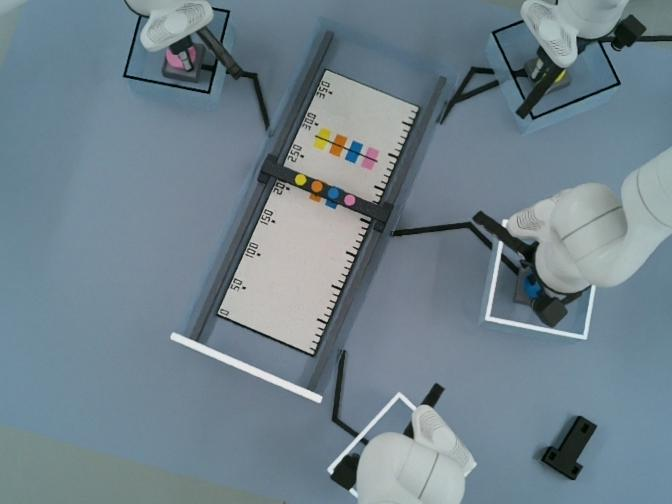

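Scene clock: 1151.70 s.
Joint torques (N m): arm1=[-0.23 -11.14 -1.04 -3.81 0.16 -0.3 -0.12] | arm2=[0.26 -10.95 -2.69 -4.82 0.04 0.11 0.5] | arm3=[-0.71 -13.71 -3.13 -5.81 0.07 0.57 0.21] | arm4=[1.68 -14.82 -0.82 -3.5 -0.2 0.03 0.04]
Motor temperatures (°C): arm1=[34 33 29 29 40 42 46] | arm2=[31 36 28 28 32 45 36] | arm3=[32 32 28 31 38 38 43] | arm4=[31 37 26 31 33 41 37]
Flange force (N): arm1=[0.6 -3.8 -11.5] | arm2=[3.8 -3.8 -3.4] | arm3=[1.1 -6.4 2.1] | arm4=[-3.8 5.3 2.3]
Joint velocities: within noise
arm1.joint_positions: joint1_rad=-0.053 joint2_rad=+0.655 joint3_rad=-0.410 joint4_rad=+1.944 joint5_rad=+0.423 joint6_rad=+0.623 joint7_rad=-3.175 hand_little=+1.000 hand_ring=+1.000 hand_middle=+1.000 hand_index=+1.000 hand_thumb_turn=+1.000 hand_thumb_bend=+1.000 hand_force_limit=+0.000 hand_speed=-0.800
arm1.joint_status: not commanded
arm1.hand_stopped_by: target,target,target,target,target,target
arm1.little_load_n: 0.0
arm1.ring_load_n: 0.0
arm1.middle_load_n: 0.0
arm1.index_load_n: 0.0
arm1.thumb_bend_load_n: -0.5
arm1.thumb_turn_load_n: 0.0
arm1.hand: x=+0.1860 y=-0.0308 z=+0.8343 quat_wxyz=(+0.000, +0.906, -0.423, +0.000)
arm1.hand_target: x=+0.1860 y=-0.0308 z=+0.8343 quat_wxyz=(+0.000, +0.906, -0.423, +0.000)
arm1.hand_status: done (0.000 m and 0.0 deg from the pose sent, 0.013 m and 0.0 deg at the start)
arm2.joint_positions: joint1_rad=+0.174 joint2_rad=+0.634 joint3_rad=-0.846 joint4_rad=+1.966 joint5_rad=+0.636 joint6_rad=+0.823 joint7_rad=-3.346 hand_little=+1.000 hand_ring=+1.000 hand_middle=+1.000 hand_index=+1.000 hand_thumb_turn=+1.000 hand_thumb_bend=+1.000 hand_force_limit=+0.000 hand_speed=-0.400
arm2.joint_status: not commanded
arm2.hand_stopped_by: target,target,target,target,target,target
arm2.little_load_n: 0.0
arm2.ring_load_n: 0.0
arm2.middle_load_n: 0.0
arm2.index_load_n: 0.0
arm2.thumb_bend_load_n: 0.0
arm2.thumb_turn_load_n: 0.0
arm2.hand: x=+0.2400 y=+0.2217 z=+0.8430 quat_wxyz=(+0.000, -0.914, -0.407, +0.000)
arm2.hand_target: x=+0.2400 y=+0.2217 z=+0.8430 quat_wxyz=(+0.000, -0.914, -0.407, +0.000)
arm2.hand_status: not commanded
arm3.joint_positions: joint1_rad=+0.070 joint2_rad=+0.637 joint3_rad=-0.749 joint4_rad=+1.996 joint5_rad=+0.636 joint6_rad=+0.754 joint7_rad=-3.471 hand_little=+1.000 hand_ring=+1.000 hand_middle=+1.000 hand_index=+1.000 hand_thumb_turn=+1.000 hand_thumb_bend=+1.000 hand_force_limit=+0.000 hand_speed=-0.800
arm3.joint_status: not commanded
arm3.hand_stopped_by: target,target,target,target,target,target
arm3.little_load_n: 0.0
arm3.ring_load_n: 0.0
arm3.middle_load_n: 0.0
arm3.index_load_n: 0.0
arm3.thumb_bend_load_n: 0.0
arm3.thumb_turn_load_n: 0.0
arm3.hand: x=-0.2330 y=+0.2020 z=+0.8440 quat_wxyz=(+0.000, -0.391, -0.921, +0.000)
arm3.hand_target: x=-0.2330 y=+0.2020 z=+0.8440 quat_wxyz=(+0.000, -0.391, -0.921, +0.000)
arm3.hand_status: not commanded
arm4.joint_positions: joint1_rad=+0.497 joint2_rad=+0.530 joint3_rad=-0.206 joint4_rad=+2.010 joint5_rad=+0.174 joint6_rad=+0.617 joint7_rad=-1.996 hand_little=+1.000 hand_ring=+1.000 hand_middle=+1.000 hand_index=+1.000 hand_thumb_turn=+1.000 hand_thumb_bend=+1.000 hand_force_limit=+0.000 hand_speed=-0.800
arm4.joint_status: not commanded
arm4.hand_stopped_by: target,target,target,target,target,target
arm4.little_load_n: 0.0
arm4.ring_load_n: 0.0
arm4.middle_load_n: 0.0
arm4.index_load_n: 0.0
arm4.thumb_bend_load_n: -0.5
arm4.thumb_turn_load_n: 0.0
arm4.hand: x=+0.0986 y=-0.2366 z=+0.8303 quat_wxyz=(+0.000, +0.454, -0.891, +0.000)
arm4.hand_target: x=+0.0986 y=-0.2366 z=+0.8303 quat_wxyz=(+0.000, +0.454, -0.891, +0.000)
arm4.hand_status: done (0.000 m and 0.0 deg from the pose sent, 0.013 m and 0.0 deg at the start)
wait: 0.73 s; at rest by 0.27 s

Scene clock: 1152.67 s.
Joint torques (N m): arm1=[-0.2 -13.96 -1.48 -4.48 0.03 0.25 -0.11] | arm2=[0.27 -11.01 -2.67 -4.86 0.02 0.12 0.43] | arm3=[-0.71 -13.75 -3.09 -5.8 0.05 0.58 0.23] | arm4=[1.72 -17.48 -1.08 -4.3 -0.28 0.59 0.02]
Motor temperatures (°C): arm1=[34 33 29 29 40 42 46] | arm2=[31 36 28 28 32 45 36] | arm3=[32 32 28 31 38 38 43] | arm4=[31 37 26 31 33 41 37]
Flange force (N): arm1=[0.0 -2.4 -2.9] | arm2=[3.6 -3.9 -3.3] | arm3=[1.1 -6.3 2.2] | arm4=[-5.8 5.6 10.3]
move: arm1 done; arm4 done
Joint velocities: within noise
arm1.joint_positions: joint1_rad=-0.041 joint2_rad=+0.630 joint3_rad=-0.427 joint4_rad=+1.935 joint5_rad=+0.405 joint6_rad=+0.657 joint7_rad=-3.160 hand_little=+1.000 hand_ring=+1.000 hand_middle=+1.000 hand_index=+1.000 hand_thumb_turn=+1.000 hand_thumb_bend=+1.000 hand_force_limit=+0.000 hand_speed=-0.800
arm1.joint_status: not commanded
arm1.hand_stopped_by: target,target,target,target,target,target
arm1.little_load_n: 0.0
arm1.ring_load_n: 0.0
arm1.middle_load_n: 0.0
arm1.index_load_n: 0.0
arm1.thumb_bend_load_n: 0.0
arm1.thumb_turn_load_n: 0.0
arm1.hand: x=+0.1860 y=-0.0308 z=+0.8470 quat_wxyz=(+0.000, +0.906, -0.423, +0.000)
arm1.hand_target: x=+0.1860 y=-0.0308 z=+0.8470 quat_wxyz=(+0.000, +0.906, -0.423, +0.000)
arm1.hand_status: done (0.000 m and 0.0 deg from the pose sent, 0.013 m and 0.0 deg at the start)
arm2, arm3: as last shown
arm2.thumb_bend_load_n: -0.5
arm4.joint_positions: joint1_rad=+0.504 joint2_rad=+0.503 joint3_rad=-0.214 joint4_rad=+1.998 joint5_rad=+0.164 joint6_rad=+0.656 joint7_rad=-1.987 hand_little=+1.000 hand_ring=+1.000 hand_middle=+1.000 hand_index=+1.000 hand_thumb_turn=+1.000 hand_thumb_bend=+1.000 hand_force_limit=+0.000 hand_speed=-0.800
arm4.joint_status: not commanded
arm4.hand_stopped_by: target,target,target,target,target,target
arm4.little_load_n: 0.0
arm4.ring_load_n: 0.0
arm4.middle_load_n: 0.0
arm4.index_load_n: 0.0
arm4.thumb_bend_load_n: 0.0
arm4.thumb_turn_load_n: 0.0
arm4.hand: x=+0.0986 y=-0.2366 z=+0.8430 quat_wxyz=(+0.000, +0.454, -0.891, +0.000)
arm4.hand_target: x=+0.0986 y=-0.2366 z=+0.8430 quat_wxyz=(+0.000, +0.454, -0.891, +0.000)
arm4.hand_status: done (0.000 m and 0.0 deg from the pose sent, 0.013 m and 0.0 deg at the start)

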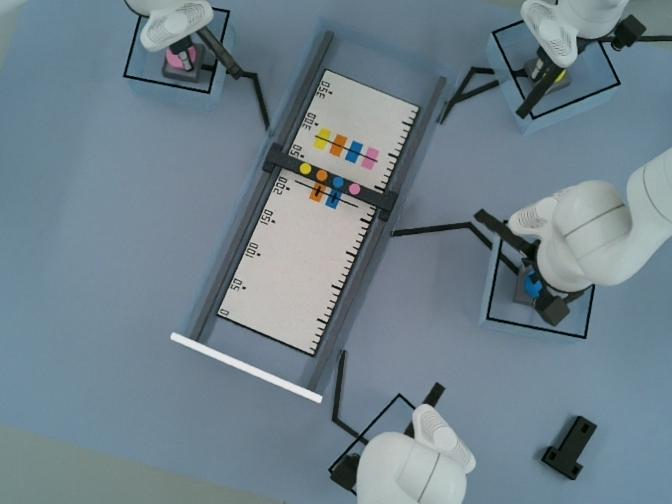

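Scene clock: 1157.07 s.
Joint torques (N m): arm1=[-0.23 -13.96 -1.52 -4.46 0.03 0.24 -0.13] | arm2=[0.27 -10.99 -2.74 -4.87 0.02 0.14 0.41] | arm3=[-0.72 -13.72 -3.1 -5.81 0.11 0.56 0.25] | arm4=[1.73 -17.52 -1.05 -4.3 -0.23 0.61 -0.02]
Motor temperatures (°C): arm1=[34 33 29 29 40 42 46] | arm2=[31 36 28 28 32 45 36] | arm3=[32 32 28 31 38 38 43] | arm4=[31 37 26 31 33 41 37]
Flange force (N): arm1=[-0.1 -2.4 -3.0] | arm2=[3.6 -4.0 -3.2] | arm3=[1.1 -6.4 2.0] | arm4=[-5.8 5.6 10.4]
Joint velocities: within noise
arm1.joint_positions: joint1_rad=-0.041 joint2_rad=+0.630 joint3_rad=-0.427 joint4_rad=+1.935 joint5_rad=+0.405 joint6_rad=+0.657 joint7_rad=-3.160 hand_little=+1.000 hand_ring=+1.000 hand_middle=+1.000 hand_index=+1.000 hand_thumb_turn=+1.000 hand_thumb_bend=+1.000 hand_force_limit=+0.000 hand_speed=-0.800
arm1.joint_status: not commanded
arm1.hand_stopped_by: target,target,target,target,target,target
arm1.little_load_n: 0.0
arm1.ring_load_n: 0.0
arm1.middle_load_n: 0.0
arm1.index_load_n: 0.0
arm1.thumb_bend_load_n: -0.5
arm1.thumb_turn_load_n: 0.0
arm1.hand: x=+0.1860 y=-0.0308 z=+0.8470 quat_wxyz=(+0.000, +0.906, -0.423, +0.000)
arm1.hand_target: x=+0.1860 y=-0.0308 z=+0.8470 quat_wxyz=(+0.000, +0.906, -0.423, +0.000)
arm1.hand_status: done (0.000 m and 0.0 deg from the pose sent, 0.013 m and 0.0 deg at the start)
arm2.joint_positions: joint1_rad=+0.174 joint2_rad=+0.634 joint3_rad=-0.846 joint4_rad=+1.966 joint5_rad=+0.636 joint6_rad=+0.823 joint7_rad=-3.346 hand_little=+1.000 hand_ring=+1.000 hand_middle=+1.000 hand_index=+1.000 hand_thumb_turn=+1.000 hand_thumb_bend=+1.000 hand_force_limit=+0.000 hand_speed=-0.400
arm2.joint_status: not commanded
arm2.hand_stopped_by: target,target,target,target,target,target
arm2.little_load_n: 0.0
arm2.ring_load_n: 0.0
arm2.middle_load_n: 0.0
arm2.index_load_n: 0.0
arm2.thumb_bend_load_n: -0.5
arm2.thumb_turn_load_n: 0.0
arm2.hand: x=+0.2400 y=+0.2217 z=+0.8430 quat_wxyz=(+0.000, -0.914, -0.407, +0.000)
arm2.hand_target: x=+0.2400 y=+0.2217 z=+0.8430 quat_wxyz=(+0.000, -0.914, -0.407, +0.000)
arm2.hand_status: not commanded
arm3.joint_positions: joint1_rad=+0.070 joint2_rad=+0.637 joint3_rad=-0.749 joint4_rad=+1.996 joint5_rad=+0.636 joint6_rad=+0.754 joint7_rad=-3.471 hand_little=+1.000 hand_ring=+1.000 hand_middle=+1.000 hand_index=+1.000 hand_thumb_turn=+1.000 hand_thumb_bend=+1.000 hand_force_limit=+0.000 hand_speed=-0.800
arm3.joint_status: not commanded
arm3.hand_stopped_by: target,target,target,target,target,target
arm3.little_load_n: 0.0
arm3.ring_load_n: 0.0
arm3.middle_load_n: 0.0
arm3.index_load_n: 0.0
arm3.thumb_bend_load_n: 0.0
arm3.thumb_turn_load_n: 0.0
arm3.hand: x=-0.2330 y=+0.2020 z=+0.8440 quat_wxyz=(+0.000, -0.391, -0.921, +0.000)
arm3.hand_target: x=-0.2330 y=+0.2020 z=+0.8440 quat_wxyz=(+0.000, -0.391, -0.921, +0.000)
arm3.hand_status: not commanded
arm4.joint_positions: joint1_rad=+0.504 joint2_rad=+0.503 joint3_rad=-0.214 joint4_rad=+1.998 joint5_rad=+0.164 joint6_rad=+0.656 joint7_rad=-1.987 hand_little=+1.000 hand_ring=+1.000 hand_middle=+1.000 hand_index=+1.000 hand_thumb_turn=+1.000 hand_thumb_bend=+1.000 hand_force_limit=+0.000 hand_speed=-0.800
arm4.joint_status: not commanded
arm4.hand_stopped_by: target,target,target,target,target,target
arm4.little_load_n: 0.0
arm4.ring_load_n: 0.0
arm4.middle_load_n: 0.0
arm4.index_load_n: 0.0
arm4.thumb_bend_load_n: 0.0
arm4.thumb_turn_load_n: 0.0
arm4.hand: x=+0.0986 y=-0.2366 z=+0.8430 quat_wxyz=(+0.000, +0.454, -0.891, +0.000)
arm4.hand_target: x=+0.0986 y=-0.2366 z=+0.8430 quat_wxyz=(+0.000, +0.454, -0.891, +0.000)
arm4.hand_status: done (0.000 m and 0.0 deg from the pose sent, 0.013 m and 0.0 deg at the start)
wait: 4.40 s; at rest by 0.27 s

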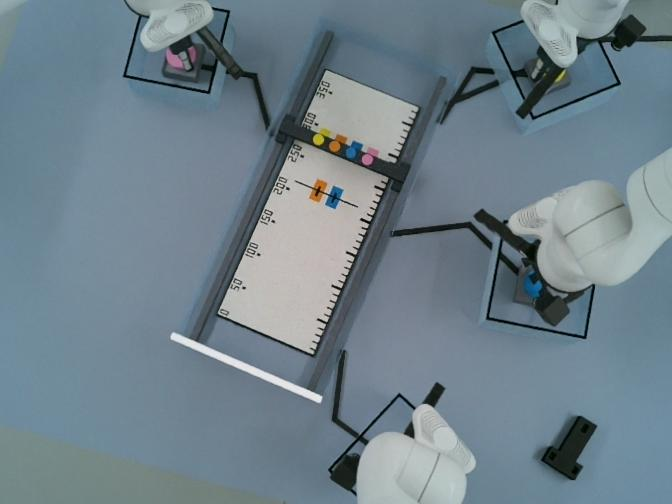

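Scene clock: 1158.03 s.
Joint torques (N m): arm1=[-0.24 -11.2 -1.02 -3.82 0.14 -0.27 -0.1] | arm2=[0.53 -8.54 -1.53 -3.2 0.16 0.18 0.37] | arm3=[-0.76 -11.44 -2.37 -5.16 0.29 0.07 0.24] | arm4=[1.67 -14.88 -0.79 -3.49 -0.2 0.03 0.03]
Motor temperatures (°C): arm1=[34 33 29 29 40 42 46] | arm2=[31 36 28 28 32 45 36] | arm3=[32 32 28 31 38 38 43] | arm4=[31 37 26 31 33 41 37]
Flange force (N): arm1=[0.6 -3.8 -11.3] | arm2=[4.0 -3.4 -11.6] | arm3=[1.5 -7.8 -6.2] | arm4=[-3.9 5.3 2.4]
move: arm1 done; arm2 done; arm3 done; arm4 done
Joint velocities: within noise
arm1.joint_positions: joint1_rad=-0.053 joint2_rad=+0.655 joint3_rad=-0.410 joint4_rad=+1.944 joint5_rad=+0.423 joint6_rad=+0.623 joint7_rad=-3.175 hand_little=+1.000 hand_ring=+1.000 hand_middle=+1.000 hand_index=+1.000 hand_thumb_turn=+1.000 hand_thumb_bend=+1.000 hand_force_limit=+0.000 hand_speed=-0.800
arm1.joint_status: not commanded
arm1.hand_stopped_by: target,target,target,target,target,target
arm1.little_load_n: 0.5
arm1.ring_load_n: 0.0
arm1.middle_load_n: 0.0
arm1.index_load_n: 0.0
arm1.thumb_bend_load_n: 0.0
arm1.thumb_turn_load_n: 0.0
arm1.hand: x=+0.1860 y=-0.0308 z=+0.8343 quat_wxyz=(+0.000, +0.906, -0.423, +0.000)
arm1.hand_target: x=+0.1860 y=-0.0308 z=+0.8343 quat_wxyz=(+0.000, +0.906, -0.423, +0.000)
arm1.hand_status: done (0.000 m and 0.0 deg from the pose sent, 0.013 m and 0.0 deg at the start)
arm2.joint_positions: joint1_rad=+0.157 joint2_rad=+0.656 joint3_rad=-0.823 joint4_rad=+1.978 joint5_rad=+0.665 joint6_rad=+0.793 joint7_rad=-3.370 hand_little=+1.000 hand_ring=+1.000 hand_middle=+1.000 hand_index=+1.000 hand_thumb_turn=+1.000 hand_thumb_bend=+1.000 hand_force_limit=+0.000 hand_speed=-0.400
arm2.joint_status: not commanded
arm2.hand_stopped_by: target,target,target,target,target,target
arm2.little_load_n: 0.0
arm2.ring_load_n: 0.0
arm2.middle_load_n: 0.0
arm2.index_load_n: 0.0
arm2.thumb_bend_load_n: 0.0
arm2.thumb_turn_load_n: 0.0
arm2.hand: x=+0.2400 y=+0.2217 z=+0.8303 quat_wxyz=(+0.000, -0.914, -0.407, +0.000)
arm2.hand_target: x=+0.2400 y=+0.2217 z=+0.8303 quat_wxyz=(+0.000, -0.914, -0.407, +0.000)
arm2.hand_status: done (0.000 m and 0.0 deg from the pose sent, 0.013 m and 0.0 deg at the start)
arm3.joint_positions: joint1_rad=+0.054 joint2_rad=+0.658 joint3_rad=-0.728 joint4_rad=+2.005 joint5_rad=+0.663 joint6_rad=+0.726 joint7_rad=-3.493 hand_little=+1.000 hand_ring=+1.000 hand_middle=+1.000 hand_index=+1.000 hand_thumb_turn=+1.000 hand_thumb_bend=+1.000 hand_force_limit=+0.000 hand_speed=-0.800
arm3.joint_status: not commanded
arm3.hand_stopped_by: target,target,target,target,target,target
arm3.little_load_n: 0.0
arm3.ring_load_n: 0.0
arm3.middle_load_n: 0.0
arm3.index_load_n: 0.0
arm3.thumb_bend_load_n: -0.5
arm3.thumb_turn_load_n: 0.0
arm3.hand: x=-0.2330 y=+0.2020 z=+0.8327 quat_wxyz=(+0.000, -0.391, -0.921, +0.000)
arm3.hand_target: x=-0.2330 y=+0.2020 z=+0.8327 quat_wxyz=(+0.000, -0.391, -0.921, +0.000)
arm3.hand_status: done (0.000 m and 0.0 deg from the pose sent, 0.011 m and 0.0 deg at the start)
arm4.joint_positions: joint1_rad=+0.497 joint2_rad=+0.530 joint3_rad=-0.206 joint4_rad=+2.010 joint5_rad=+0.174 joint6_rad=+0.617 joint7_rad=-1.996 hand_little=+1.000 hand_ring=+1.000 hand_middle=+1.000 hand_index=+1.000 hand_thumb_turn=+1.000 hand_thumb_bend=+1.000 hand_force_limit=+0.000 hand_speed=-0.800
arm4.joint_status: not commanded
arm4.hand_stopped_by: target,target,target,target,target,target
arm4.little_load_n: 0.0
arm4.ring_load_n: 0.0
arm4.middle_load_n: 0.0
arm4.index_load_n: 0.0
arm4.thumb_bend_load_n: 0.0
arm4.thumb_turn_load_n: 0.0
arm4.hand: x=+0.0986 y=-0.2366 z=+0.8303 quat_wxyz=(+0.000, +0.454, -0.891, +0.000)
arm4.hand_target: x=+0.0986 y=-0.2366 z=+0.8303 quat_wxyz=(+0.000, +0.454, -0.891, +0.000)
arm4.hand_status: done (0.000 m and 0.0 deg from the pose sent, 0.013 m and 0.0 deg at the start)

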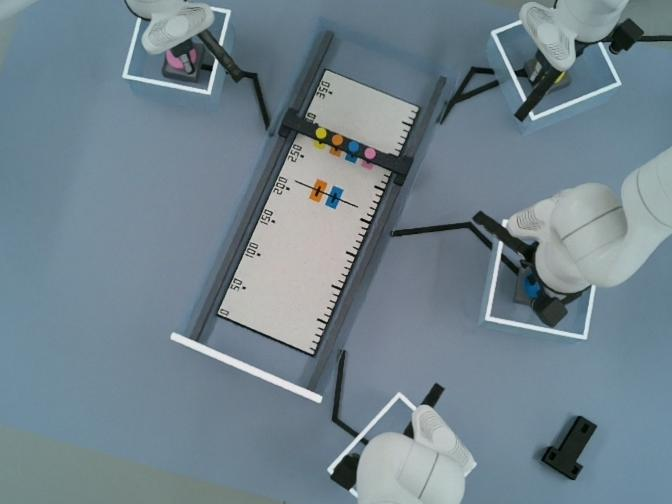

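Scene clock: 1158.77 s.
Joint torques (N m): arm1=[-0.25 -11.18 -1.09 -3.77 0.15 -0.27 -0.1] | arm2=[0.44 -8.57 -1.42 -3.29 0.11 0.16 0.4] | arm3=[-0.74 -11.44 -2.39 -5.16 0.27 0.07 0.23] | arm4=[1.69 -14.81 -0.87 -3.53 -0.2 0.01 0.04]
Motor temperatures (°C): arm1=[34 33 29 29 40 42 46] | arm2=[31 36 28 28 32 45 36] | arm3=[32 32 28 31 38 38 43] | arm4=[31 37 26 31 33 41 37]
Flange force (N): arm1=[0.5 -3.7 -11.3] | arm2=[4.0 -3.7 -11.6] | arm3=[1.5 -7.8 -6.2] | arm4=[-3.8 5.3 2.3]
Joint velocities: within noise
arm1.joint_positions: joint1_rad=-0.053 joint2_rad=+0.655 joint3_rad=-0.410 joint4_rad=+1.944 joint5_rad=+0.423 joint6_rad=+0.623 joint7_rad=-3.175 hand_little=+1.000 hand_ring=+1.000 hand_middle=+1.000 hand_index=+1.000 hand_thumb_turn=+1.000 hand_thumb_bend=+1.000 hand_force_limit=+0.000 hand_speed=-0.800
arm1.joint_status: not commanded
arm1.hand_stopped_by: target,target,target,target,target,target
arm1.little_load_n: 0.0
arm1.ring_load_n: 0.0
arm1.middle_load_n: 0.0
arm1.index_load_n: 0.0
arm1.thumb_bend_load_n: 0.0
arm1.thumb_turn_load_n: 0.5
arm1.hand: x=+0.1860 y=-0.0308 z=+0.8343 quat_wxyz=(+0.000, +0.906, -0.423, +0.000)
arm1.hand_target: x=+0.1860 y=-0.0308 z=+0.8343 quat_wxyz=(+0.000, +0.906, -0.423, +0.000)
arm1.hand_status: done (0.000 m and 0.0 deg from the pose sent, 0.013 m and 0.0 deg at the start)
arm2.joint_positions: joint1_rad=+0.157 joint2_rad=+0.656 joint3_rad=-0.823 joint4_rad=+1.978 joint5_rad=+0.665 joint6_rad=+0.793 joint7_rad=-3.370 hand_little=+1.000 hand_ring=+1.000 hand_middle=+1.000 hand_index=+1.000 hand_thumb_turn=+1.000 hand_thumb_bend=+1.000 hand_force_limit=+0.000 hand_speed=-0.400
arm2.joint_status: not commanded
arm2.hand_stopped_by: target,target,target,target,target,target
arm2.little_load_n: 0.0
arm2.ring_load_n: 0.0
arm2.middle_load_n: 0.0
arm2.index_load_n: 0.0
arm2.thumb_bend_load_n: 0.0
arm2.thumb_turn_load_n: 0.5
arm2.hand: x=+0.2400 y=+0.2217 z=+0.8303 quat_wxyz=(+0.000, -0.914, -0.407, +0.000)
arm2.hand_target: x=+0.2400 y=+0.2217 z=+0.8303 quat_wxyz=(+0.000, -0.914, -0.407, +0.000)
arm2.hand_status: done (0.000 m and 0.0 deg from the pose sent, 0.013 m and 0.0 deg at the start)
arm3.joint_positions: joint1_rad=+0.054 joint2_rad=+0.658 joint3_rad=-0.728 joint4_rad=+2.005 joint5_rad=+0.663 joint6_rad=+0.726 joint7_rad=-3.493 hand_little=+1.000 hand_ring=+1.000 hand_middle=+1.000 hand_index=+1.000 hand_thumb_turn=+1.000 hand_thumb_bend=+1.000 hand_force_limit=+0.000 hand_speed=-0.800
arm3.joint_status: not commanded
arm3.hand_stopped_by: target,target,target,target,target,target
arm3.little_load_n: 0.0
arm3.ring_load_n: 0.0
arm3.middle_load_n: 0.0
arm3.index_load_n: 0.0
arm3.thumb_bend_load_n: 0.0
arm3.thumb_turn_load_n: 0.0
arm3.hand: x=-0.2330 y=+0.2020 z=+0.8327 quat_wxyz=(+0.000, -0.391, -0.921, +0.000)
arm3.hand_target: x=-0.2330 y=+0.2020 z=+0.8327 quat_wxyz=(+0.000, -0.391, -0.921, +0.000)
arm3.hand_status: done (0.000 m and 0.0 deg from the pose sent, 0.011 m and 0.0 deg at the start)
arm4.joint_positions: joint1_rad=+0.497 joint2_rad=+0.530 joint3_rad=-0.206 joint4_rad=+2.010 joint5_rad=+0.174 joint6_rad=+0.617 joint7_rad=-1.996 hand_little=+1.000 hand_ring=+1.000 hand_middle=+1.000 hand_index=+1.000 hand_thumb_turn=+1.000 hand_thumb_bend=+1.000 hand_force_limit=+0.000 hand_speed=-0.800
arm4.joint_status: not commanded
arm4.hand_stopped_by: target,target,target,target,target,target
arm4.little_load_n: 0.0
arm4.ring_load_n: 0.0
arm4.middle_load_n: 0.0
arm4.index_load_n: 0.0
arm4.thumb_bend_load_n: 0.0
arm4.thumb_turn_load_n: 0.0
arm4.hand: x=+0.0986 y=-0.2366 z=+0.8303 quat_wxyz=(+0.000, +0.454, -0.891, +0.000)
arm4.hand_target: x=+0.0986 y=-0.2366 z=+0.8303 quat_wxyz=(+0.000, +0.454, -0.891, +0.000)
arm4.hand_status: done (0.000 m and 0.0 deg from the pose sent, 0.013 m and 0.0 deg at the start)
wait: 0.73 s; at rest by 0.27 s

Scene clock: 1159.73 s.
Joint torques (N m): arm1=[-0.23 -13.95 -1.5 -4.46 0.06 0.26 -0.12] | arm2=[0.26 -10.97 -2.7 -4.81 0 0.16 0.38] | arm3=[-0.71 -13.76 -3.1 -5.83 0.08 0.55 0.24] | arm4=[1.64 -17.44 -0.99 -4.33 -0.22 0.59 0]
Motor temperatures (°C): arm1=[34 33 29 29 40 42 46] | arm2=[31 36 28 28 32 45 36] | arm3=[32 32 28 31 38 38 43] | arm4=[31 37 26 31 33 41 37]
Flange force (N): arm1=[-0.1 -2.4 -3.0] | arm2=[3.5 -3.9 -3.4] | arm3=[1.1 -6.4 2.1] | arm4=[-5.7 5.4 10.2]
move: arm1 done; arm2 done; arm3 done; arm4 done
Joint velocities: within noise
arm1.joint_positions: joint1_rad=-0.041 joint2_rad=+0.630 joint3_rad=-0.427 joint4_rad=+1.935 joint5_rad=+0.405 joint6_rad=+0.657 joint7_rad=-3.160 hand_little=+1.000 hand_ring=+1.000 hand_middle=+1.000 hand_index=+1.000 hand_thumb_turn=+1.000 hand_thumb_bend=+1.000 hand_force_limit=+0.000 hand_speed=-0.800
arm1.joint_status: not commanded
arm1.hand_stopped_by: target,target,target,target,target,target
arm1.little_load_n: 0.0
arm1.ring_load_n: 0.0
arm1.middle_load_n: 0.0
arm1.index_load_n: 0.0
arm1.thumb_bend_load_n: -0.5
arm1.thumb_turn_load_n: 0.0
arm1.hand: x=+0.1860 y=-0.0308 z=+0.8470 quat_wxyz=(+0.000, +0.906, -0.423, +0.000)
arm1.hand_target: x=+0.1860 y=-0.0308 z=+0.8470 quat_wxyz=(+0.000, +0.906, -0.423, +0.000)
arm1.hand_status: done (0.000 m and 0.0 deg from the pose sent, 0.013 m and 0.0 deg at the start)
arm2.joint_positions: joint1_rad=+0.174 joint2_rad=+0.634 joint3_rad=-0.846 joint4_rad=+1.966 joint5_rad=+0.636 joint6_rad=+0.823 joint7_rad=-3.346 hand_little=+1.000 hand_ring=+1.000 hand_middle=+1.000 hand_index=+1.000 hand_thumb_turn=+1.000 hand_thumb_bend=+1.000 hand_force_limit=+0.000 hand_speed=-0.400
arm2.joint_status: not commanded
arm2.hand_stopped_by: target,target,target,target,target,target
arm2.little_load_n: 0.0
arm2.ring_load_n: 0.0
arm2.middle_load_n: 0.0
arm2.index_load_n: 0.0
arm2.thumb_bend_load_n: 0.0
arm2.thumb_turn_load_n: 0.0
arm2.hand: x=+0.2400 y=+0.2217 z=+0.8430 quat_wxyz=(+0.000, -0.914, -0.407, +0.000)
arm2.hand_target: x=+0.2400 y=+0.2217 z=+0.8430 quat_wxyz=(+0.000, -0.914, -0.407, +0.000)
arm2.hand_status: done (0.000 m and 0.0 deg from the pose sent, 0.013 m and 0.0 deg at the start)
arm3.joint_positions: joint1_rad=+0.070 joint2_rad=+0.637 joint3_rad=-0.749 joint4_rad=+1.996 joint5_rad=+0.636 joint6_rad=+0.754 joint7_rad=-3.471 hand_little=+1.000 hand_ring=+1.000 hand_middle=+1.000 hand_index=+1.000 hand_thumb_turn=+1.000 hand_thumb_bend=+1.000 hand_force_limit=+0.000 hand_speed=-0.800
arm3.joint_status: not commanded
arm3.hand_stopped_by: target,target,target,target,target,target
arm3.little_load_n: 0.0
arm3.ring_load_n: 0.0
arm3.middle_load_n: 0.0
arm3.index_load_n: 0.0
arm3.thumb_bend_load_n: -0.5
arm3.thumb_turn_load_n: 0.0
arm3.hand: x=-0.2330 y=+0.2020 z=+0.8440 quat_wxyz=(+0.000, -0.391, -0.921, +0.000)
arm3.hand_target: x=-0.2330 y=+0.2020 z=+0.8440 quat_wxyz=(+0.000, -0.391, -0.921, +0.000)
arm3.hand_status: done (0.000 m and 0.0 deg from the pose sent, 0.011 m and 0.0 deg at the start)
arm4.joint_positions: joint1_rad=+0.504 joint2_rad=+0.503 joint3_rad=-0.214 joint4_rad=+1.998 joint5_rad=+0.164 joint6_rad=+0.656 joint7_rad=-1.987 hand_little=+1.000 hand_ring=+1.000 hand_middle=+1.000 hand_index=+1.000 hand_thumb_turn=+1.000 hand_thumb_bend=+1.000 hand_force_limit=+0.000 hand_speed=-0.800
arm4.joint_status: not commanded
arm4.hand_stopped_by: target,target,target,target,target,target
arm4.little_load_n: 0.0
arm4.ring_load_n: 0.0
arm4.middle_load_n: 0.5
arm4.index_load_n: 0.0
arm4.thumb_bend_load_n: -0.5
arm4.thumb_turn_load_n: 0.0
arm4.hand: x=+0.0986 y=-0.2366 z=+0.8430 quat_wxyz=(+0.000, +0.454, -0.891, +0.000)
arm4.hand_target: x=+0.0986 y=-0.2366 z=+0.8430 quat_wxyz=(+0.000, +0.454, -0.891, +0.000)
arm4.hand_status: done (0.000 m and 0.0 deg from the pose sent, 0.013 m and 0.0 deg at the start)
pictures: cam_high, cam_sheet

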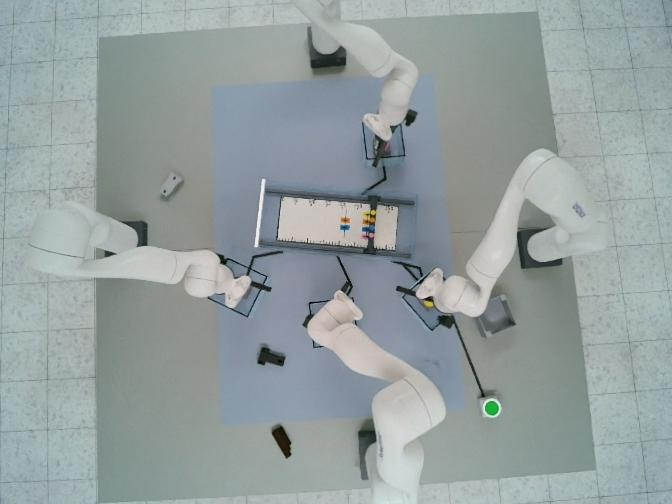

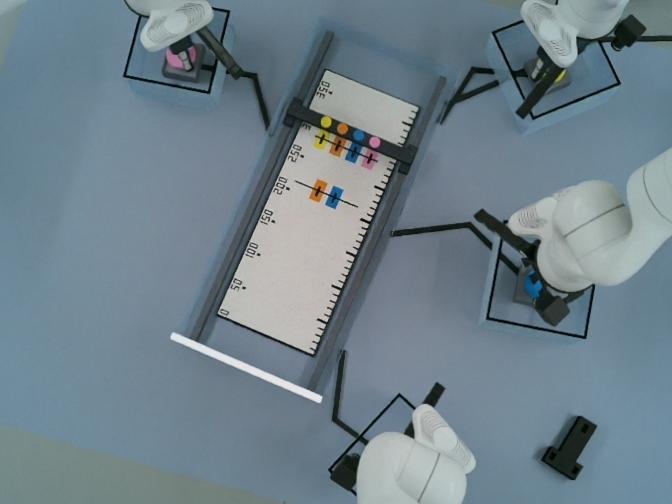

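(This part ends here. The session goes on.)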